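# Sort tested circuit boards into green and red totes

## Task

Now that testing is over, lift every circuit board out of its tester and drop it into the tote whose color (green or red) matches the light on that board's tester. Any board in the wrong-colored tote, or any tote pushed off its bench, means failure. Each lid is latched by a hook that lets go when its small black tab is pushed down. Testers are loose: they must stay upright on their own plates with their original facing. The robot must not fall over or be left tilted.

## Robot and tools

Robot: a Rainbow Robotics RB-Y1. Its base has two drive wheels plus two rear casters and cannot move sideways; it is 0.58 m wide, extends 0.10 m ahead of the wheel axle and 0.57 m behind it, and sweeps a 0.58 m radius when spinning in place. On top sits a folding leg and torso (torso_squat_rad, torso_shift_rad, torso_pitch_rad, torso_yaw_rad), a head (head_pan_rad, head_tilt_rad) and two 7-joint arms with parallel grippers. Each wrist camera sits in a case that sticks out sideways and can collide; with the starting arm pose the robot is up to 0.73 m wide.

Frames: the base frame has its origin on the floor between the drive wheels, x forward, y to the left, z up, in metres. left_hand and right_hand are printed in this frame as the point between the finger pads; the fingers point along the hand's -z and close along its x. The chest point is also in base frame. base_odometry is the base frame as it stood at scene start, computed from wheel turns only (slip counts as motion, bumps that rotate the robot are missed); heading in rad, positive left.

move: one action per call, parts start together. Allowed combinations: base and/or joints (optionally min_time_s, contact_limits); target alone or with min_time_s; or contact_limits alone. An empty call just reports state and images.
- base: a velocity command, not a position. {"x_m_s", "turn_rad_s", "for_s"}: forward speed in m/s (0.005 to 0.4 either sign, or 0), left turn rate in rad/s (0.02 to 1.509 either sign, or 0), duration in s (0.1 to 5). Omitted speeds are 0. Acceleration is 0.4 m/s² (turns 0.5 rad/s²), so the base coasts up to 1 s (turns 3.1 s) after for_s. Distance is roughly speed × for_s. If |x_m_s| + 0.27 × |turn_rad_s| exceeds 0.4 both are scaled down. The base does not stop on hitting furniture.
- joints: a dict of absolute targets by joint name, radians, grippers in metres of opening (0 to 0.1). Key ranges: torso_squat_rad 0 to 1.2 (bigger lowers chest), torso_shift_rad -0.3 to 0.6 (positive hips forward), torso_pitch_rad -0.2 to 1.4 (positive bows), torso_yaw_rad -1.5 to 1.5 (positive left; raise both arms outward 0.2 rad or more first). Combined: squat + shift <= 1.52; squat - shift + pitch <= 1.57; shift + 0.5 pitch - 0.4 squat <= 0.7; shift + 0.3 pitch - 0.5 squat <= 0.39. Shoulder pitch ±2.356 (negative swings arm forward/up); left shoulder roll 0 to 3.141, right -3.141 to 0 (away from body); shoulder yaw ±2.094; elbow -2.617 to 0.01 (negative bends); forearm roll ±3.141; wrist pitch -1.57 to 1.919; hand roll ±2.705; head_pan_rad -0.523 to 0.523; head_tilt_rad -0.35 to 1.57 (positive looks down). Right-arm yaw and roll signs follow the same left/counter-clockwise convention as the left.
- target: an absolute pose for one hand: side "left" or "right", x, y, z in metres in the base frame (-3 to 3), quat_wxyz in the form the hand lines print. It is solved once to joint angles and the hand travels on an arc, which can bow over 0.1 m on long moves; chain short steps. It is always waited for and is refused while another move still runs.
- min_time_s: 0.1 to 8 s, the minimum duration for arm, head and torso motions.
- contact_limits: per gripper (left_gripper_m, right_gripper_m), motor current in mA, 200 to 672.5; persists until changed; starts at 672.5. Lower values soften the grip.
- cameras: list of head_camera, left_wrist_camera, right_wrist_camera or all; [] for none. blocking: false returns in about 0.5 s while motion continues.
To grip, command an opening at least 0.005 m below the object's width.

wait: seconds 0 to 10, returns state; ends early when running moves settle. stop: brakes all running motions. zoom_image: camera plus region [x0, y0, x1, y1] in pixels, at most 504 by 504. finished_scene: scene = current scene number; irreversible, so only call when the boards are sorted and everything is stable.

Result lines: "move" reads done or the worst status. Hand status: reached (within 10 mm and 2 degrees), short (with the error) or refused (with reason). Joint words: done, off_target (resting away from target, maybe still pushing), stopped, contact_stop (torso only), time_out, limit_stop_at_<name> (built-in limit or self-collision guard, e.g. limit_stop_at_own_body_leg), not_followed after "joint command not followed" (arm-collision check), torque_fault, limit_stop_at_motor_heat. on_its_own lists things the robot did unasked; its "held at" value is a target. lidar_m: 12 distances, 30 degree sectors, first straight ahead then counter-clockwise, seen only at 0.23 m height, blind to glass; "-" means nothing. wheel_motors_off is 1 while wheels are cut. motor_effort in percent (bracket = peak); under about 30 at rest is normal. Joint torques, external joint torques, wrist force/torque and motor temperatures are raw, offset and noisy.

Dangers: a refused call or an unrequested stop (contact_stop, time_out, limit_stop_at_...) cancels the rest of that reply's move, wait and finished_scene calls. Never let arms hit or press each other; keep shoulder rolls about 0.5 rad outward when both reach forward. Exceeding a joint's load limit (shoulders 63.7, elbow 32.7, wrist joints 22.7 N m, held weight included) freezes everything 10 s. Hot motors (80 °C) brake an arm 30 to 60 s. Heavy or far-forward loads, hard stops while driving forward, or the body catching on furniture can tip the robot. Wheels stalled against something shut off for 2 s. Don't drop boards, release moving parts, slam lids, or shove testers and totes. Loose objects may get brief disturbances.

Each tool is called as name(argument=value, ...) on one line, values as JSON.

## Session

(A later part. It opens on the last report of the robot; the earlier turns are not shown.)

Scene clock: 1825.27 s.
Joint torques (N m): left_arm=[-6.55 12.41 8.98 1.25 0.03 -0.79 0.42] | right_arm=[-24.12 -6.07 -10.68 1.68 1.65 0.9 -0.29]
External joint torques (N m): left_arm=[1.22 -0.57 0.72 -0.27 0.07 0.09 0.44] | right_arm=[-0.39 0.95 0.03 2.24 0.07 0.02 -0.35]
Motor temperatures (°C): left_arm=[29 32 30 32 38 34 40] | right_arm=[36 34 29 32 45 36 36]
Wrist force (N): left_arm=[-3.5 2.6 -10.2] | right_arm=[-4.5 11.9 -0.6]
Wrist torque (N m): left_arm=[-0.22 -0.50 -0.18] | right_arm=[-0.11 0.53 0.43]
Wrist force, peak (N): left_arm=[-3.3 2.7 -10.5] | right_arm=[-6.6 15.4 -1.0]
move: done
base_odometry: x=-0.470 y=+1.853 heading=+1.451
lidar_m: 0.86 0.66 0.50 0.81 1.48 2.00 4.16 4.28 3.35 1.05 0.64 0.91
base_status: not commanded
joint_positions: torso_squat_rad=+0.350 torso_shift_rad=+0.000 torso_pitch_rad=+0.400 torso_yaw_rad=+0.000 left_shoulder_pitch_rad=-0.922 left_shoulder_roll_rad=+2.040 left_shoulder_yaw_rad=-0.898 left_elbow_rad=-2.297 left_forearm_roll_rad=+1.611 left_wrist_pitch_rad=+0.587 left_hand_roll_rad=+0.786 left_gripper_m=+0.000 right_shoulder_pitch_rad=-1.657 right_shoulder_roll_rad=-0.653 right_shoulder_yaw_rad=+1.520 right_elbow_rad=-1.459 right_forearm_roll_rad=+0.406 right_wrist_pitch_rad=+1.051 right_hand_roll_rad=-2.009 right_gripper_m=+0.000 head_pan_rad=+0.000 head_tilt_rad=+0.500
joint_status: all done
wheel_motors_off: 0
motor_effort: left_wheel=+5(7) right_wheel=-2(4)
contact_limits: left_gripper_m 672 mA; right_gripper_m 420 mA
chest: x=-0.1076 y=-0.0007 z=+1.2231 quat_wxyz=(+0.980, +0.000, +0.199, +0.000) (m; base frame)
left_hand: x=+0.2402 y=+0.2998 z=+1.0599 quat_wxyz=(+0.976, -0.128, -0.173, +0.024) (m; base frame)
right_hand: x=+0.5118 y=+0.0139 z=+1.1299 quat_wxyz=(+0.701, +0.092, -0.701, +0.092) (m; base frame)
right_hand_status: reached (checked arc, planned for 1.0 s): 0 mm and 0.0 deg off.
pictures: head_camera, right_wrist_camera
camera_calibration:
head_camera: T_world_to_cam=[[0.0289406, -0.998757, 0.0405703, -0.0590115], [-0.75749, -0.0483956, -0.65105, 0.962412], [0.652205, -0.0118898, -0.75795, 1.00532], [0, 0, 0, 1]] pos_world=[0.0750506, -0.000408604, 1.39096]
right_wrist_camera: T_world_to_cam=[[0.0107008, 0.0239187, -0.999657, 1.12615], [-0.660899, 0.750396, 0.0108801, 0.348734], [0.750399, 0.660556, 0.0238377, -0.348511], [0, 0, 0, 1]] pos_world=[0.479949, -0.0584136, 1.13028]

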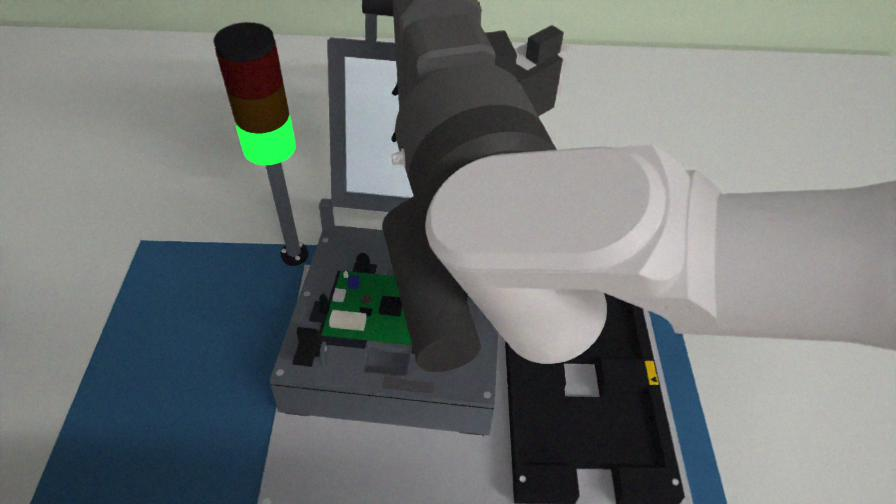

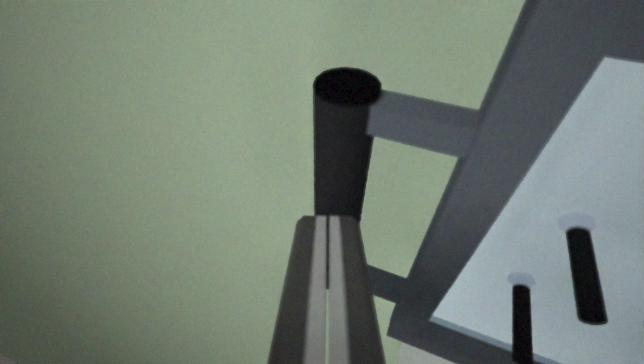

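move(target={"side":"right","x":0.49,"y":0.014,"z":1.134,"quat_wxyz":[0.701,0.0923,-0.701,0.0923]}, min_time_s=2, cameras=["head_camera"])

move(target={"side":"right","x":0.42,"y":0.01,"z":1.14,"quat_wxyz":[0.701,0.0923,-0.701,0.0923]}, min_time_s=2, cameras=["head_camera"])

Scene clock: 1835.20 s.
Joint torques (N m): left_arm=[-6.51 12.23 9.22 1.17 -0.06 -0.71 0.4] | right_arm=[-19.85 -11.18 -12.34 1.01 1.03 1.8 0.34]
External joint torques (N m): left_arm=[1.26 -0.75 0.95 -0.35 -0.03 0.17 0.42] | right_arm=[3.07 -4.4 -1.39 1.95 -0.66 1 0.28]
Motor temperatures (°C): left_arm=[29 32 30 32 38 34 40] | right_arm=[36 34 29 32 45 36 36]
Wrist force (N): left_arm=[-3.3 2.8 -10.2] | right_arm=[-4.8 13.8 -1.6]
Wrist torque (N m): left_arm=[-0.26 -0.47 -0.19] | right_arm=[-0.01 0.49 0.42]
Wrist force, peak (N): left_arm=[-3.4 2.4 -10.6] | right_arm=[-6.1 15.0 -1.7]
move: done
base_odometry: x=-0.470 y=+1.853 heading=+1.451
lidar_m: 0.86 0.66 0.50 0.82 1.47 2.01 4.16 4.29 3.34 1.05 0.64 0.91
base_status: not commanded
joint_positions: torso_squat_rad=+0.350 torso_shift_rad=+0.000 torso_pitch_rad=+0.400 torso_yaw_rad=+0.000 left_shoulder_pitch_rad=-0.922 left_shoulder_roll_rad=+2.040 left_shoulder_yaw_rad=-0.898 left_elbow_rad=-2.297 left_forearm_roll_rad=+1.611 left_wrist_pitch_rad=+0.587 left_hand_roll_rad=+0.786 left_gripper_m=+0.000 right_shoulder_pitch_rad=-1.648 right_shoulder_roll_rad=-0.685 right_shoulder_yaw_rad=+1.518 right_elbow_rad=-1.580 right_forearm_roll_rad=+0.396 right_wrist_pitch_rad=+1.132 right_hand_roll_rad=-1.971 right_gripper_m=+0.000 head_pan_rad=+0.000 head_tilt_rad=+0.500
joint_status: all done
wheel_motors_off: 0
motor_effort: left_wheel=+6(7) right_wheel=-1(4)
contact_limits: left_gripper_m 672 mA; right_gripper_m 420 mA
chest: x=-0.1076 y=-0.0007 z=+1.2231 quat_wxyz=(+0.980, +0.000, +0.199, +0.000) (m; base frame)
left_hand: x=+0.2402 y=+0.2998 z=+1.0599 quat_wxyz=(+0.976, -0.128, -0.173, +0.024) (m; base frame)
right_hand: x=+0.4896 y=+0.0150 z=+1.1340 quat_wxyz=(+0.701, +0.093, -0.701, +0.093) (m; base frame)
right_hand_status: reached (checked arc, planned for 2.0 s): 1 mm and 0.1 deg off.
pictures: head_camera
camera_calibration:
head_camera: T_world_to_cam=[[0.0289409, -0.998757, 0.0405703, -0.0590114], [-0.757488, -0.0483959, -0.651053, 0.962415], [0.652208, -0.0118894, -0.757947, 1.00532], [0, 0, 0, 1]] pos_world=[0.075049, -0.000408506, 1.39096]

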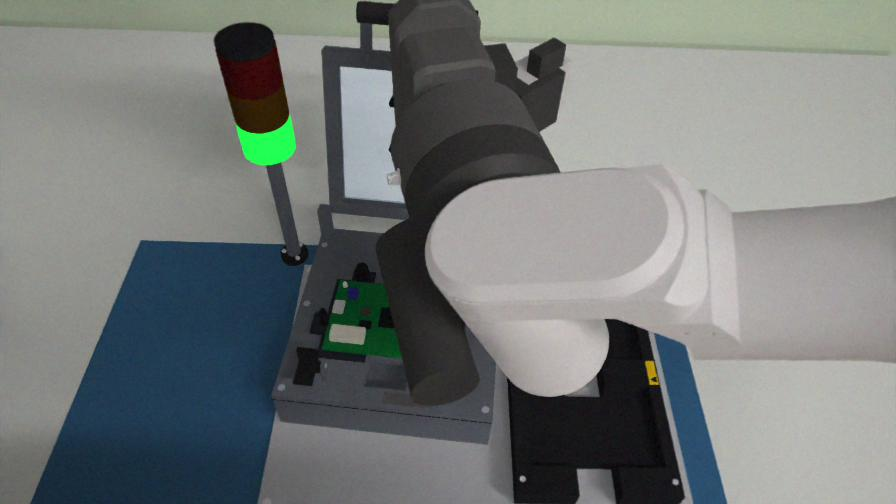

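Scene clock: 1837.53 s.
Joint torques (N m): left_arm=[-6.84 12.47 9.01 1.2 -0.05 -0.7 0.43] | right_arm=[-17.24 -7.41 -9.4 -2.2 1.87 0.79 0.43]
External joint torques (N m): left_arm=[0.93 -0.51 0.75 -0.33 -0.02 0.18 0.45] | right_arm=[3.06 -1.4 1.43 -0.08 -0.05 0.16 0.37]
Motor temperatures (°C): left_arm=[29 32 30 32 38 34 40] | right_arm=[36 34 29 32 45 36 36]
Wrist force (N): left_arm=[-3.5 2.6 -10.1] | right_arm=[-4.1 10.7 -6.5]
Wrist torque (N m): left_arm=[-0.24 -0.50 -0.18] | right_arm=[-0.10 0.49 0.43]
Wrist force, peak (N): left_arm=[-3.4 2.3 -10.6] | right_arm=[-4.9 14.4 -1.8]
move: done
base_odometry: x=-0.470 y=+1.853 heading=+1.451
lidar_m: 0.86 0.66 0.50 0.81 1.48 2.00 4.16 4.29 3.34 1.06 0.65 0.91
base_status: not commanded
joint_positions: torso_squat_rad=+0.350 torso_shift_rad=+0.000 torso_pitch_rad=+0.400 torso_yaw_rad=+0.000 left_shoulder_pitch_rad=-0.922 left_shoulder_roll_rad=+2.040 left_shoulder_yaw_rad=-0.898 left_elbow_rad=-2.297 left_forearm_roll_rad=+1.611 left_wrist_pitch_rad=+0.587 left_hand_roll_rad=+0.786 left_gripper_m=+0.000 right_shoulder_pitch_rad=-1.602 right_shoulder_roll_rad=-0.751 right_shoulder_yaw_rad=+1.523 right_elbow_rad=-1.907 right_forearm_roll_rad=+0.411 right_wrist_pitch_rad=+1.378 right_hand_roll_rad=-1.879 right_gripper_m=+0.000 head_pan_rad=+0.000 head_tilt_rad=+0.500
joint_status: all done
wheel_motors_off: 0
motor_effort: left_wheel=+5(7) right_wheel=-3(4)
contact_limits: left_gripper_m 672 mA; right_gripper_m 420 mA
chest: x=-0.1076 y=-0.0007 z=+1.2231 quat_wxyz=(+0.980, +0.000, +0.199, +0.000) (m; base frame)
left_hand: x=+0.2403 y=+0.2998 z=+1.0599 quat_wxyz=(+0.976, -0.128, -0.173, +0.024) (m; base frame)
right_hand: x=+0.4201 y=+0.0103 z=+1.1404 quat_wxyz=(+0.701, +0.093, -0.701, +0.092) (m; base frame)
right_hand_status: reached (checked arc, planned for 2.0 s): 0 mm and 0.1 deg off.
pictures: head_camera
camera_calibration:
head_camera: T_world_to_cam=[[0.0289371, -0.998758, 0.0405718, -0.0590141], [-0.757498, -0.0483939, -0.651042, 0.96241], [0.652196, -0.0118938, -0.757957, 1.00532], [0, 0, 0, 1]] pos_world=[0.0750659, -0.000408967, 1.39095]

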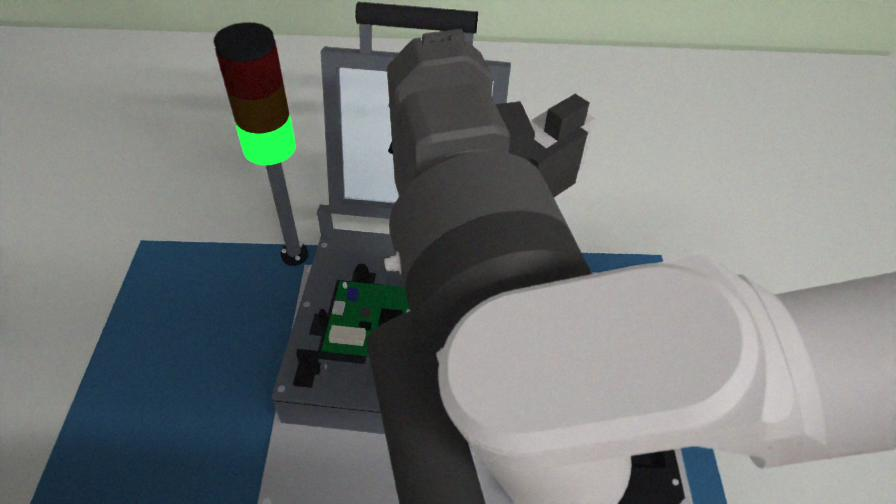

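move(target={"side":"right","x":0.3,"y":-0.15,"z":1.12,"quat_wxyz":[0.9127,0.22,-0.343,-0.0195]}, min_time_s=2, cameras=[])

move(target={"side":"right","x":0.22,"y":-0.27,"z":1.04,"quat_wxyz":[0.942,0.251,-0.213,-0.058]}, min_time_s=1.5)

zoom_image(camera="head_camera", region=[250, 200, 550, 450])

zoom_image(camera="right_wrist_camera", region=[100, 0, 500, 364])

Scene clock: 1846.77 s.
Joint torques (N m): left_arm=[-6.72 12.45 9.03 1.25 0.01 -0.69 0.47] | right_arm=[-12.11 -8 -9.98 0.32 0.8 -0.69 0.29]
External joint torques (N m): left_arm=[1.05 -0.54 0.76 -0.27 0.05 0.19 0.49] | right_arm=[-0.31 -0.56 -0.47 -0.16 -0.3 -0.12 0.25]
Motor temperatures (°C): left_arm=[29 32 30 32 38 34 40] | right_arm=[36 34 29 32 45 36 36]
Wrist force (N): left_arm=[-3.1 2.6 -10.2] | right_arm=[-1.7 8.6 -11.2]
Wrist torque (N m): left_arm=[-0.24 -0.46 -0.20] | right_arm=[0.01 0.61 0.48]
Wrist force, peak (N): left_arm=[-3.6 2.7 -10.4] | right_arm=[-2.9 9.3 -10.6]
move: done
base_odometry: x=-0.470 y=+1.853 heading=+1.451
lidar_m: 0.86 0.65 0.50 0.81 1.47 2.00 4.16 4.28 3.34 1.05 0.64 0.91
base_status: not commanded
joint_positions: torso_squat_rad=+0.350 torso_shift_rad=+0.000 torso_pitch_rad=+0.400 torso_yaw_rad=+0.000 left_shoulder_pitch_rad=-0.922 left_shoulder_roll_rad=+2.040 left_shoulder_yaw_rad=-0.898 left_elbow_rad=-2.297 left_forearm_roll_rad=+1.611 left_wrist_pitch_rad=+0.587 left_hand_roll_rad=+0.786 left_gripper_m=+0.000 right_shoulder_pitch_rad=-1.631 right_shoulder_roll_rad=-1.682 right_shoulder_yaw_rad=+1.363 right_elbow_rad=-2.485 right_forearm_roll_rad=-0.723 right_wrist_pitch_rad=+0.736 right_hand_roll_rad=-1.785 right_gripper_m=+0.000 head_pan_rad=+0.000 head_tilt_rad=+0.500
joint_status: all done
wheel_motors_off: 0
motor_effort: left_wheel=+7(7) right_wheel=-1(4)
contact_limits: left_gripper_m 672 mA; right_gripper_m 420 mA
chest: x=-0.1076 y=-0.0007 z=+1.2231 quat_wxyz=(+0.980, +0.000, +0.199, +0.000) (m; base frame)
left_hand: x=+0.2403 y=+0.2998 z=+1.0599 quat_wxyz=(+0.976, -0.128, -0.173, +0.024) (m; base frame)
right_hand: x=+0.2998 y=-0.1497 z=+1.1201 quat_wxyz=(+0.912, +0.221, -0.345, -0.020) (m; base frame)
right_hand_status: reached (checked arc, planned for 2.0 s): 0 mm and 0.3 deg off.
pictures: none
No camera images: "cameras" was empty.

Scene clock: 1848.60 s.
Joint torques (N m): left_arm=[-6.56 12.38 9.09 1.14 0.06 -0.7 0.39] | right_arm=[-5.4 -12.15 -6.95 0.38 -0.12 -1.29 0.01]
External joint torques (N m): left_arm=[1.2 -0.6 0.82 -0.39 0.09 0.18 0.41] | right_arm=[1.12 -0.38 0.9 0.42 -0.27 0 -0.01]
Motor temperatures (°C): left_arm=[29 32 30 32 38 34 40] | right_arm=[36 34 29 32 45 36 36]
Wrist force (N): left_arm=[-3.2 2.6 -10.0] | right_arm=[0.3 7.8 -11.5]
Wrist torque (N m): left_arm=[-0.23 -0.46 -0.17] | right_arm=[0.07 0.73 0.49]
Wrist force, peak (N): left_arm=[-3.5 2.6 -10.5] | right_arm=[-0.5 8.1 -12.0]
move: done
base_odometry: x=-0.470 y=+1.853 heading=+1.451
lidar_m: 0.86 0.66 0.50 0.81 1.47 2.01 4.16 4.29 3.34 1.06 0.65 0.90
base_status: not commanded
joint_positions: torso_squat_rad=+0.350 torso_shift_rad=+0.000 torso_pitch_rad=+0.400 torso_yaw_rad=+0.000 left_shoulder_pitch_rad=-0.922 left_shoulder_roll_rad=+2.040 left_shoulder_yaw_rad=-0.898 left_elbow_rad=-2.297 left_forearm_roll_rad=+1.611 left_wrist_pitch_rad=+0.587 left_hand_roll_rad=+0.786 left_gripper_m=+0.000 right_shoulder_pitch_rad=-1.258 right_shoulder_roll_rad=-2.054 right_shoulder_yaw_rad=+1.479 right_elbow_rad=-2.372 right_forearm_roll_rad=-1.549 right_wrist_pitch_rad=+0.196 right_hand_roll_rad=-0.781 right_gripper_m=+0.000 head_pan_rad=+0.000 head_tilt_rad=+0.500
joint_status: all done
wheel_motors_off: 0
motor_effort: left_wheel=+6(8) right_wheel=-3(4)
contact_limits: left_gripper_m 672 mA; right_gripper_m 420 mA
chest: x=-0.1076 y=-0.0007 z=+1.2231 quat_wxyz=(+0.980, +0.000, +0.199, +0.000) (m; base frame)
left_hand: x=+0.2403 y=+0.2999 z=+1.0599 quat_wxyz=(+0.976, -0.128, -0.173, +0.024) (m; base frame)
right_hand: x=+0.2201 y=-0.2696 z=+1.0401 quat_wxyz=(+0.942, +0.247, -0.217, -0.060) (m; base frame)
right_hand_status: reached (checked arc, planned for 1.5 s): 0 mm and 0.7 deg off.
pictures: head_camera, left_wrist_camera, right_wrist_camera
camera_calibration:
head_camera: T_world_to_cam=[[0.0289365, -0.998756, 0.04061, -0.059041], [-0.75751, -0.048418, -0.651025, 0.962402], [0.652182, -0.0119241, -0.757969, 1.00532], [0, 0, 0, 1]] pos_world=[0.0750871, -0.000382438, 1.39095]
left_wrist_camera: T_world_to_cam=[[0.943029, 0.102153, 0.316641, -0.594167], [-0.148158, -0.723197, 0.674563, -0.428242], [0.297902, -0.683045, -0.666861, 0.909065], [0, 0, 0, 1]] pos_world=[0.226057, 0.371925, 1.08323]
right_wrist_camera: T_world_to_cam=[[-0.89067, 0.245579, -0.382621, 0.662701], [-0.180203, 0.58196, 0.793, -0.595039], [0.417414, 0.775251, -0.47408, 0.681953], [0, 0, 0, 1]] pos_world=[0.198363, -0.345141, 1.04873]

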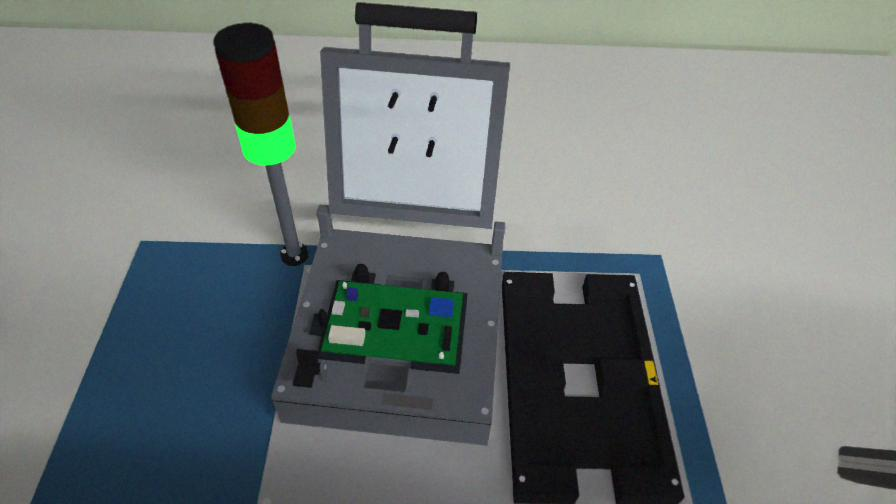

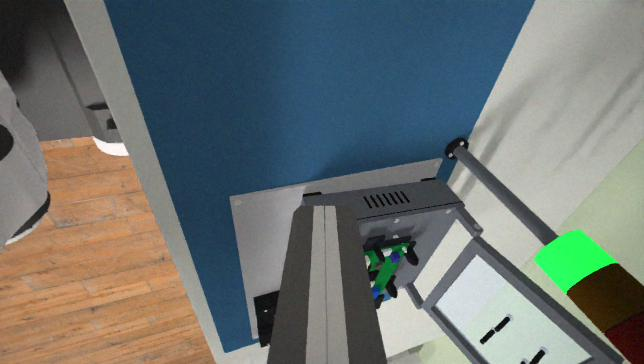

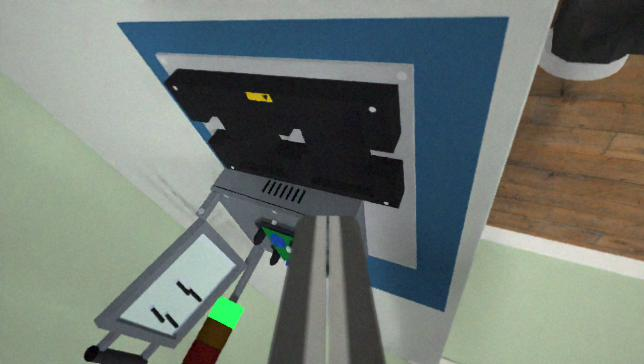

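Scaled by 1.680 from the camera's 896x504 image, which has a finer 1280x720 frame.

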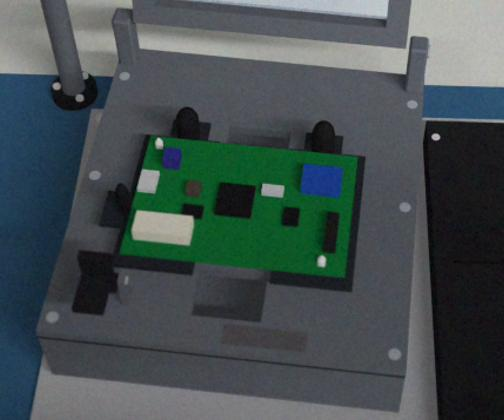

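Scaled by 1.260 from the camera's 644x364 image, which has a finer 1265x715 frame.

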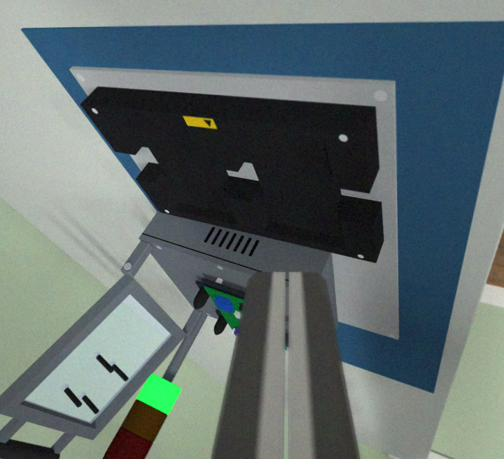

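move(joints={"left_gripper_m":0.1}, cameras=[])

move(target={"side":"left","x":0.33,"y":0.15,"z":1.1,"quat_wxyz":[0.9996,0,0,-0.028]}, min_time_s=1.5, cameras=[])

move(target={"side":"left","x":0.367,"y":0.037,"z":1.03,"quat_wxyz":[0.9996,0,0,-0.028]}, min_time_s=1.5, cameras=["left_wrist_camera","head_camera"])

zoom_image(camera="left_wrist_camera", region=[140, 0, 504, 364])

Scene clock: 1882.57 s.
Joint torques (N m): left_arm=[-6.83 12.29 9.11 1.1 0.03 -0.69 0.39] | right_arm=[-5.15 -11.83 -7.17 0.28 0.02 -1.36 -0.06]
External joint torques (N m): left_arm=[0.94 -0.69 0.85 -0.42 0.07 0.19 0.42] | right_arm=[1.37 -0.06 0.68 0.32 -0.14 -0.07 -0.09]
Motor temperatures (°C): left_arm=[29 32 30 32 38 34 40] | right_arm=[35 34 29 32 45 36 36]
Wrist force (N): left_arm=[-3.2 2.5 -10.1] | right_arm=[-0.2 7.9 -11.8]
Wrist torque (N m): left_arm=[-0.22 -0.47 -0.18] | right_arm=[0.07 0.68 0.50]
Wrist force, peak (N): left_arm=[-3.5 2.7 -10.4] | right_arm=[-0.3 7.9 -11.9]
move: done
base_odometry: x=-0.470 y=+1.853 heading=+1.451
lidar_m: 0.86 0.66 0.50 0.81 1.47 2.01 4.17 4.28 3.34 1.06 0.65 0.90
base_status: not commanded
joint_positions: torso_squat_rad=+0.350 torso_shift_rad=+0.000 torso_pitch_rad=+0.400 torso_yaw_rad=+0.000 left_shoulder_pitch_rad=-0.922 left_shoulder_roll_rad=+2.040 left_shoulder_yaw_rad=-0.898 left_elbow_rad=-2.297 left_forearm_roll_rad=+1.611 left_wrist_pitch_rad=+0.587 left_hand_roll_rad=+0.786 left_gripper_m=+0.100 right_shoulder_pitch_rad=-1.258 right_shoulder_roll_rad=-2.054 right_shoulder_yaw_rad=+1.479 right_elbow_rad=-2.372 right_forearm_roll_rad=-1.549 right_wrist_pitch_rad=+0.196 right_hand_roll_rad=-0.781 right_gripper_m=+0.000 head_pan_rad=+0.000 head_tilt_rad=+0.500
joint_status: all done
wheel_motors_off: 0
motor_effort: left_wheel=+5(6) right_wheel=-3(4)
contact_limits: left_gripper_m 672 mA; right_gripper_m 420 mA
chest: x=-0.1076 y=-0.0007 z=+1.2231 quat_wxyz=(+0.980, +0.000, +0.199, +0.000) (m; base frame)
left_hand: x=+0.2403 y=+0.2999 z=+1.0599 quat_wxyz=(+0.976, -0.128, -0.173, +0.024) (m; base frame)
right_hand: x=+0.2201 y=-0.2696 z=+1.0401 quat_wxyz=(+0.942, +0.247, -0.217, -0.060) (m; base frame)
pictures: none
No camera images: "cameras" was empty.

Scene clock: 1884.57 s.
Joint torques (N m): left_arm=[-18.14 7.27 10.36 -0.03 0.1 -0.15 0.22] | right_arm=[-5.2 -11.98 -7.09 0.26 -0.17 -1.3 -0.04]
External joint torques (N m): left_arm=[1.66 -0.73 0.33 0.96 0.07 -0.1 0.22] | right_arm=[1.32 -0.22 0.76 0.3 -0.33 -0.02 -0.06]
Motor temperatures (°C): left_arm=[29 32 30 32 38 34 40] | right_arm=[35 34 29 32 45 36 36]
Wrist force (N): left_arm=[-1.4 1.1 -10.7] | right_arm=[0.1 7.5 -11.6]
Wrist torque (N m): left_arm=[-0.17 -0.36 -0.23] | right_arm=[0.11 0.70 0.49]
Wrist force, peak (N): left_arm=[-4.4 2.3 -10.3] | right_arm=[-0.2 7.9 -11.8]
move: done
base_odometry: x=-0.470 y=+1.853 heading=+1.451
lidar_m: 0.86 0.65 0.50 0.81 1.48 2.00 4.16 4.29 3.35 1.06 0.64 0.90
base_status: not commanded
joint_positions: torso_squat_rad=+0.350 torso_shift_rad=+0.000 torso_pitch_rad=+0.400 torso_yaw_rad=+0.000 left_shoulder_pitch_rad=-1.616 left_shoulder_roll_rad=+0.989 left_shoulder_yaw_rad=-0.874 left_elbow_rad=-1.612 left_forearm_roll_rad=+1.485 left_wrist_pitch_rad=+1.787 left_hand_roll_rad=+0.953 left_gripper_m=+0.100 right_shoulder_pitch_rad=-1.258 right_shoulder_roll_rad=-2.054 right_shoulder_yaw_rad=+1.479 right_elbow_rad=-2.372 right_forearm_roll_rad=-1.549 right_wrist_pitch_rad=+0.196 right_hand_roll_rad=-0.781 right_gripper_m=+0.000 head_pan_rad=+0.000 head_tilt_rad=+0.500
joint_status: all done
wheel_motors_off: 0
motor_effort: left_wheel=+5(7) right_wheel=-4(5)
contact_limits: left_gripper_m 672 mA; right_gripper_m 420 mA
chest: x=-0.1076 y=-0.0007 z=+1.2231 quat_wxyz=(+0.980, +0.000, +0.199, +0.000) (m; base frame)
left_hand: x=+0.3299 y=+0.1500 z=+1.1001 quat_wxyz=(+1.000, +0.000, +0.000, -0.028) (m; base frame)
left_hand_status: reached (checked arc, planned for 1.5 s): 0 mm and 0.1 deg off.
right_hand: x=+0.2201 y=-0.2696 z=+1.0401 quat_wxyz=(+0.942, +0.247, -0.217, -0.060) (m; base frame)
pictures: none
No camera images: "cameras" was empty.

Scene clock: 1886.40 s.
Joint torques (N m): left_arm=[-22.35 5.69 7.47 -1.13 0.08 -0.15 -0.12] | right_arm=[-5.41 -12.12 -7.05 0.15 -0.08 -1.38 0.01]
External joint torques (N m): left_arm=[0.56 -1.08 -1.21 1.2 0.05 -0.08 -0.12] | right_arm=[1.11 -0.35 0.8 0.2 -0.24 -0.09 -0.02]
Motor temperatures (°C): left_arm=[29 32 30 32 38 34 40] | right_arm=[35 34 29 32 45 36 36]
Wrist force (N): left_arm=[-1.9 1.2 -10.7] | right_arm=[-0.2 8.1 -11.7]
Wrist torque (N m): left_arm=[-0.19 -0.43 -0.24] | right_arm=[0.04 0.67 0.49]
Wrist force, peak (N): left_arm=[-1.6 1.2 -11.0] | right_arm=[-0.2 8.2 -11.7]
move: done
base_odometry: x=-0.470 y=+1.853 heading=+1.451
lidar_m: 0.86 0.65 0.50 0.81 1.48 2.00 4.16 4.29 3.33 1.06 0.64 0.90
base_status: not commanded
joint_positions: torso_squat_rad=+0.350 torso_shift_rad=+0.000 torso_pitch_rad=+0.400 torso_yaw_rad=+0.000 left_shoulder_pitch_rad=-1.703 left_shoulder_roll_rad=+0.558 left_shoulder_yaw_rad=-1.004 left_elbow_rad=-1.151 left_forearm_roll_rad=+1.310 left_wrist_pitch_rad=+1.652 left_hand_roll_rad=+0.912 left_gripper_m=+0.100 right_shoulder_pitch_rad=-1.258 right_shoulder_roll_rad=-2.054 right_shoulder_yaw_rad=+1.479 right_elbow_rad=-2.372 right_forearm_roll_rad=-1.549 right_wrist_pitch_rad=+0.196 right_hand_roll_rad=-0.781 right_gripper_m=+0.000 head_pan_rad=+0.000 head_tilt_rad=+0.500
joint_status: all done
wheel_motors_off: 0
motor_effort: left_wheel=+5(7) right_wheel=-3(5)
contact_limits: left_gripper_m 672 mA; right_gripper_m 420 mA
chest: x=-0.1076 y=-0.0007 z=+1.2231 quat_wxyz=(+0.980, +0.000, +0.199, +0.000) (m; base frame)
left_hand: x=+0.3668 y=+0.0371 z=+1.0301 quat_wxyz=(+1.000, +0.000, -0.001, -0.028) (m; base frame)
left_hand_status: reached (checked arc, planned for 1.5 s): 0 mm and 0.1 deg off.
right_hand: x=+0.2201 y=-0.2696 z=+1.0402 quat_wxyz=(+0.942, +0.247, -0.217, -0.060) (m; base frame)
pictures: head_camera, left_wrist_camera
camera_calibration:
head_camera: T_world_to_cam=[[0.0289225, -0.998755, 0.0406451, -0.0590689], [-0.757497, -0.0484306, -0.651039, 0.962421], [0.652197, -0.0119588, -0.757955, 1.00531], [0, 0, 0, 1]] pos_world=[0.0750817, -0.000362385, 1.39095]
left_wrist_camera: T_world_to_cam=[[0.999134, -0.0401565, -0.0109182, -0.355128], [-0.0296861, -0.871642, 0.489244, -0.426473], [-0.0291631, -0.488496, -0.872079, 0.996179], [0, 0, 0, 1]] pos_world=[0.371212, 0.100637, 1.07352]

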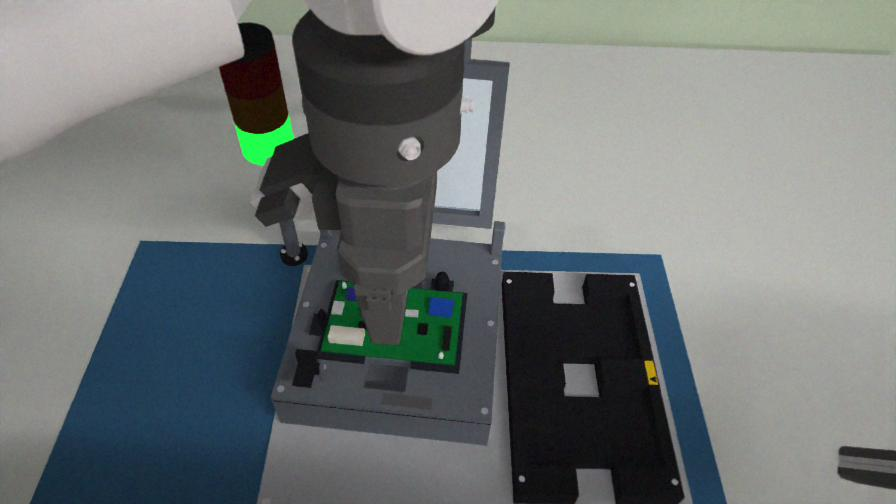

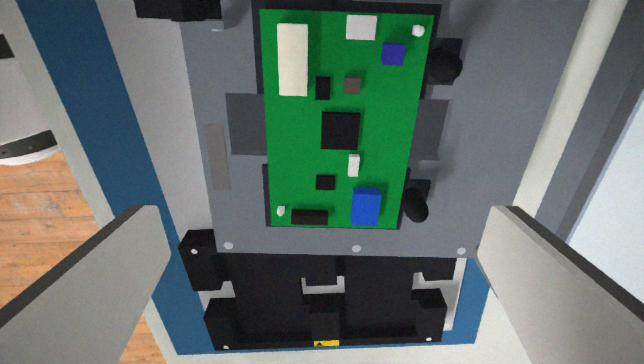

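Scaled by 1.385 from the camera's 644x364 image, which has a finer 920x520 frame.

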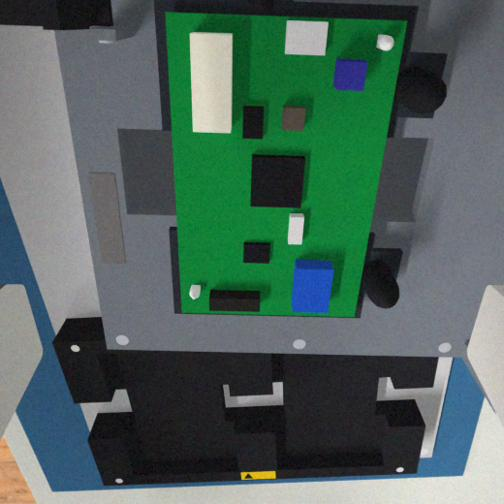

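move(contact_limits={"left_gripper_m":400}, cameras=[])

move(target={"side":"left","x":0.370,"y":0.043,"z":0.985,"quat_wxyz":[0.9996,0,0,-0.028]}, min_time_s=1.5)

zoom_image(camera="head_camera", region=[300, 150, 700, 450])

Scene clock: 1903.87 s.
Joint torques (N m): left_arm=[-22.37 5.44 7.23 -1.23 0.16 -0.16 -0.18] | right_arm=[-5.26 -11.83 -6.85 0.24 -0.04 -1.29 0.01]
External joint torques (N m): left_arm=[0.54 -1.34 -1.45 1.11 0.13 -0.09 -0.18] | right_arm=[1.26 -0.07 1 0.29 -0.19 -0.01 -0.02]
Motor temperatures (°C): left_arm=[30 32 30 32 38 34 40] | right_arm=[35 34 29 32 45 36 36]
Wrist force (N): left_arm=[-1.5 1.2 -10.7] | right_arm=[-0.3 7.8 -11.5]
Wrist torque (N m): left_arm=[-0.18 -0.38 -0.23] | right_arm=[0.09 0.67 0.50]
Wrist force, peak (N): left_arm=[-1.7 1.4 -11.0] | right_arm=[-0.3 8.0 -11.7]
base_odometry: x=-0.470 y=+1.853 heading=+1.451
lidar_m: 0.86 0.66 0.49 0.81 1.47 2.00 4.15 4.29 3.34 1.06 0.65 0.90
base_status: not commanded
joint_positions: torso_squat_rad=+0.350 torso_shift_rad=+0.000 torso_pitch_rad=+0.400 torso_yaw_rad=+0.000 left_shoulder_pitch_rad=-1.703 left_shoulder_roll_rad=+0.558 left_shoulder_yaw_rad=-1.004 left_elbow_rad=-1.151 left_forearm_roll_rad=+1.310 left_wrist_pitch_rad=+1.652 left_hand_roll_rad=+0.912 left_gripper_m=+0.100 right_shoulder_pitch_rad=-1.258 right_shoulder_roll_rad=-2.054 right_shoulder_yaw_rad=+1.479 right_elbow_rad=-2.372 right_forearm_roll_rad=-1.549 right_wrist_pitch_rad=+0.196 right_hand_roll_rad=-0.781 right_gripper_m=+0.000 head_pan_rad=+0.000 head_tilt_rad=+0.500
joint_status: not commanded
wheel_motors_off: 0
motor_effort: left_wheel=+6(6) right_wheel=-2(4)
contact_limits: left_gripper_m 400 mA; right_gripper_m 420 mA
chest: x=-0.1076 y=-0.0007 z=+1.2231 quat_wxyz=(+0.980, +0.000, +0.199, +0.000) (m; base frame)
left_hand: x=+0.3668 y=+0.0371 z=+1.0301 quat_wxyz=(+1.000, +0.000, -0.001, -0.028) (m; base frame)
right_hand: x=+0.2201 y=-0.2696 z=+1.0402 quat_wxyz=(+0.942, +0.247, -0.217, -0.060) (m; base frame)
pictures: none
No camera images: "cameras" was empty.

Scene clock: 1905.70 s.
Joint torques (N m): left_arm=[-20.43 4.44 6.71 -1.32 0.01 -0.39 -0.25] | right_arm=[-5.12 -11.95 -7.14 0.24 -0.1 -1.37 -0.02]
External joint torques (N m): left_arm=[2.42 -2.09 -1.65 1.28 -0.02 -0.33 -0.25] | right_arm=[1.4 -0.18 0.71 0.28 -0.26 -0.08 -0.04]
Motor temperatures (°C): left_arm=[30 32 30 32 38 34 40] | right_arm=[35 34 29 32 45 36 36]
Wrist force (N): left_arm=[-1.5 1.1 -10.6] | right_arm=[-0.3 7.7 -11.5]
Wrist torque (N m): left_arm=[-0.15 -0.38 -0.24] | right_arm=[0.10 0.67 0.51]
Wrist force, peak (N): left_arm=[-1.6 1.4 -11.2] | right_arm=[-0.2 8.1 -11.6]
move: done
base_odometry: x=-0.470 y=+1.853 heading=+1.451
lidar_m: 0.86 0.65 0.50 0.81 1.47 2.00 4.15 4.28 3.34 1.06 0.65 0.90
base_status: not commanded
joint_positions: torso_squat_rad=+0.350 torso_shift_rad=+0.000 torso_pitch_rad=+0.400 torso_yaw_rad=+0.000 left_shoulder_pitch_rad=-1.636 left_shoulder_roll_rad=+0.531 left_shoulder_yaw_rad=-1.039 left_elbow_rad=-1.098 left_forearm_roll_rad=+1.265 left_wrist_pitch_rad=+1.564 left_hand_roll_rad=+0.870 left_gripper_m=+0.100 right_shoulder_pitch_rad=-1.258 right_shoulder_roll_rad=-2.054 right_shoulder_yaw_rad=+1.479 right_elbow_rad=-2.372 right_forearm_roll_rad=-1.549 right_wrist_pitch_rad=+0.196 right_hand_roll_rad=-0.781 right_gripper_m=+0.000 head_pan_rad=+0.000 head_tilt_rad=+0.500
joint_status: all done
wheel_motors_off: 0
motor_effort: left_wheel=+4(6) right_wheel=-4(4)
contact_limits: left_gripper_m 400 mA; right_gripper_m 420 mA
chest: x=-0.1076 y=-0.0007 z=+1.2231 quat_wxyz=(+0.980, +0.000, +0.199, +0.000) (m; base frame)
left_hand: x=+0.3700 y=+0.0432 z=+0.9854 quat_wxyz=(+1.000, +0.000, -0.001, -0.028) (m; base frame)
left_hand_status: reached (checked arc, planned for 1.5 s): 0 mm and 0.1 deg off.
right_hand: x=+0.2201 y=-0.2696 z=+1.0402 quat_wxyz=(+0.942, +0.247, -0.217, -0.060) (m; base frame)
pictures: head_camera, left_wrist_camera, right_wrist_camera
camera_calibration:
head_camera: T_world_to_cam=[[0.0289225, -0.998755, 0.040645, -0.0590688], [-0.757497, -0.0484305, -0.651039, 0.962421], [0.652197, -0.0119588, -0.757955, 1.00531], [0, 0, 0, 1]] pos_world=[0.0750818, -0.000362524, 1.39095]
left_wrist_camera: T_world_to_cam=[[0.999129, -0.0402586, -0.0109401, -0.358471], [-0.0297816, -0.871925, 0.488733, -0.398642], [-0.0292147, -0.487981, -0.872365, 0.960514], [0, 0, 0, 1]] pos_world=[0.374348, 0.106695, 1.02883]
right_wrist_camera: T_world_to_cam=[[-0.890653, 0.245597, -0.382648, 0.662739], [-0.180191, 0.58201, 0.792966, -0.594999], [0.417455, 0.775207, -0.474115, 0.681982], [0, 0, 0, 1]] pos_world=[0.19836, -0.345148, 1.04875]

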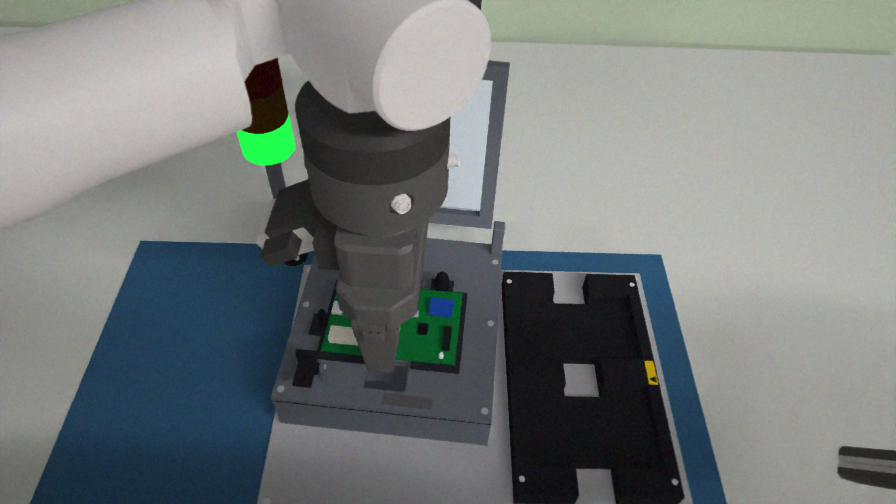

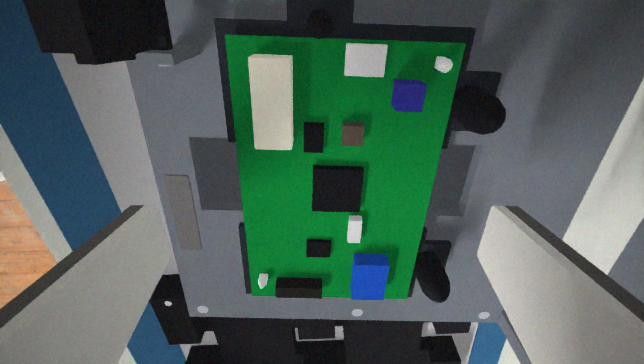

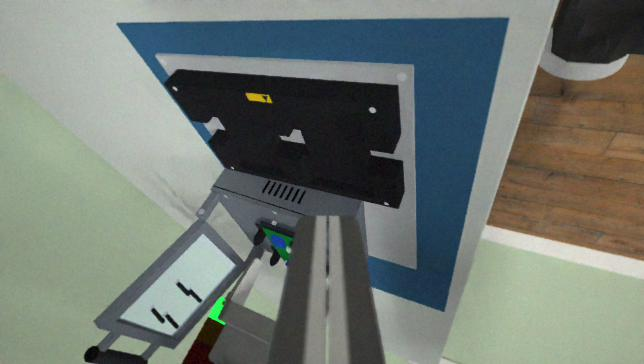

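Scaled by 1.260 from the camera's 896x504 image, which has a finer 1280x720 frame.

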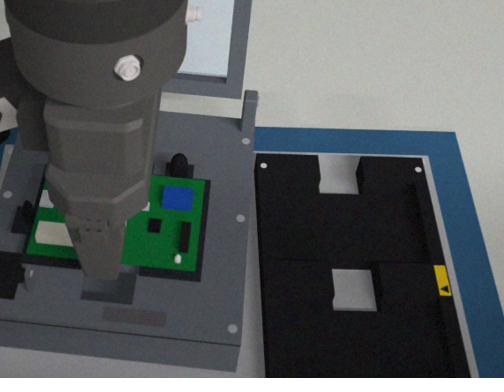

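move(target={"side":"left","x":0.374,"y":0.044,"z":0.960,"quat_wxyz":[0.9995,0,0,-0.032]}, min_time_s=1.5)

zoom_image(camera="head_camera", region=[300, 200, 520, 400])

Scene clock: 1931.80 s.
Joint torques (N m): left_arm=[-20.65 4.49 6.62 -1.5 -0.01 -0.36 -0.15] | right_arm=[-5.13 -11.96 -7.09 0.23 -0.12 -1.31 -0.07]
External joint torques (N m): left_arm=[2.29 -1.89 -1.27 1.21 -0.04 -0.3 -0.15] | right_arm=[1.39 -0.2 0.76 0.27 -0.28 -0.02 -0.1]
Motor temperatures (°C): left_arm=[30 31 30 32 38 34 40] | right_arm=[35 34 29 32 45 36 36]
Wrist force (N): left_arm=[-1.7 1.1 -10.7] | right_arm=[-0.2 7.8 -11.6]
Wrist torque (N m): left_arm=[-0.14 -0.43 -0.23] | right_arm=[0.08 0.68 0.50]
Wrist force, peak (N): left_arm=[-1.3 1.4 -10.9] | right_arm=[-0.3 8.0 -12.0]
move: done
base_odometry: x=-0.470 y=+1.853 heading=+1.451
lidar_m: 0.86 0.66 0.50 0.81 1.48 2.00 4.16 4.28 3.35 1.06 0.65 0.90
base_status: not commanded
joint_positions: torso_squat_rad=+0.350 torso_shift_rad=+0.000 torso_pitch_rad=+0.400 torso_yaw_rad=+0.000 left_shoulder_pitch_rad=-1.611 left_shoulder_roll_rad=+0.494 left_shoulder_yaw_rad=-1.057 left_elbow_rad=-1.021 left_forearm_roll_rad=+1.243 left_wrist_pitch_rad=+1.509 left_hand_roll_rad=+0.819 left_gripper_m=+0.100 right_shoulder_pitch_rad=-1.258 right_shoulder_roll_rad=-2.054 right_shoulder_yaw_rad=+1.479 right_elbow_rad=-2.372 right_forearm_roll_rad=-1.549 right_wrist_pitch_rad=+0.196 right_hand_roll_rad=-0.781 right_gripper_m=+0.000 head_pan_rad=+0.000 head_tilt_rad=+0.500
joint_status: all done
wheel_motors_off: 0
motor_effort: left_wheel=+5(6) right_wheel=-3(6)
contact_limits: left_gripper_m 400 mA; right_gripper_m 420 mA
chest: x=-0.1076 y=-0.0007 z=+1.2231 quat_wxyz=(+0.980, +0.000, +0.199, +0.000) (m; base frame)
left_hand: x=+0.3741 y=+0.0441 z=+0.9603 quat_wxyz=(+0.999, +0.000, +0.000, -0.032) (m; base frame)
left_hand_status: reached (checked arc, planned for 1.5 s): 0 mm and 0.1 deg off.
right_hand: x=+0.2201 y=-0.2696 z=+1.0402 quat_wxyz=(+0.942, +0.247, -0.217, -0.060) (m; base frame)
pictures: head_camera, left_wrist_camera, right_wrist_camera
camera_calibration:
head_camera: T_world_to_cam=[[0.0289224, -0.998755, 0.0406451, -0.0590689], [-0.757497, -0.0484306, -0.651039, 0.962421], [0.652197, -0.0119589, -0.757955, 1.00531], [0, 0, 0, 1]] pos_world=[0.0750817, -0.000362396, 1.39095]
left_wrist_camera: T_world_to_cam=[[0.998769, -0.048268, -0.0114508, -0.361867], [-0.0365209, -0.871649, 0.488769, -0.383023], [-0.033573, -0.487749, -0.872338, 0.940795], [0, 0, 0, 1]] pos_world=[0.379018, 0.107544, 1.00376]
right_wrist_camera: T_world_to_cam=[[-0.890653, 0.245596, -0.382648, 0.662739], [-0.180191, 0.58201, 0.792966, -0.594999], [0.417455, 0.775207, -0.474115, 0.681982], [0, 0, 0, 1]] pos_world=[0.19836, -0.345148, 1.04875]

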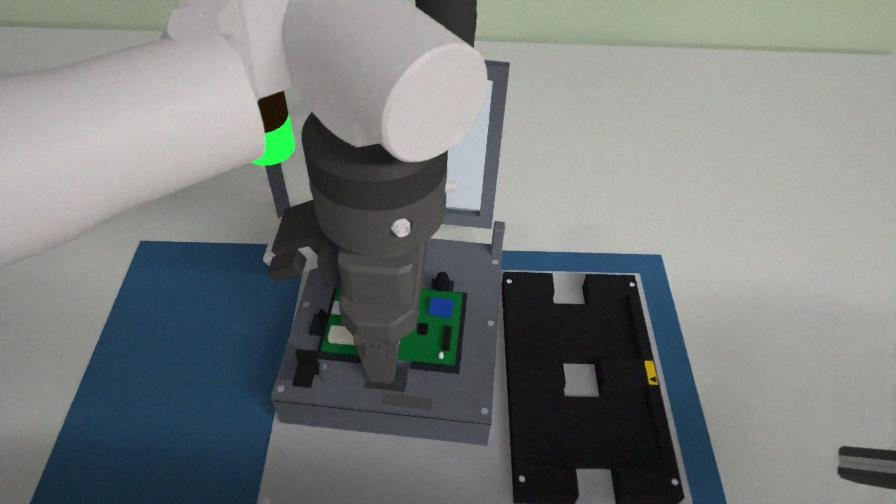

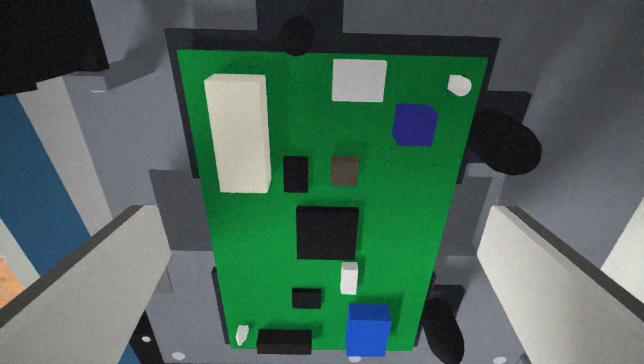

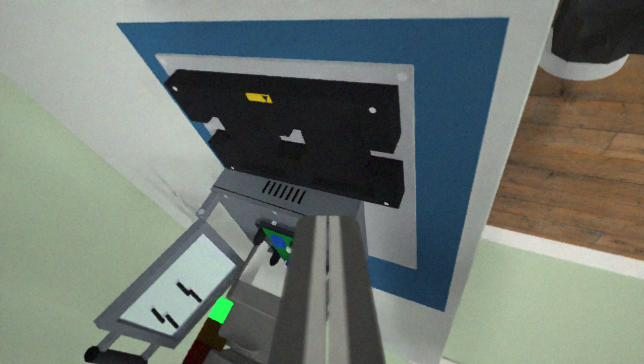

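Scaled by 2.291 from the camera's 896x504 image, which has a finer 1280x720 frame.

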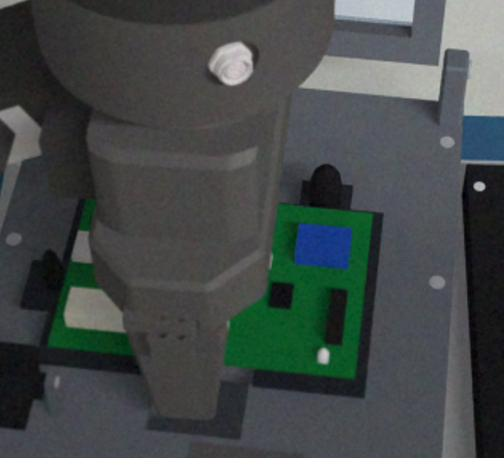

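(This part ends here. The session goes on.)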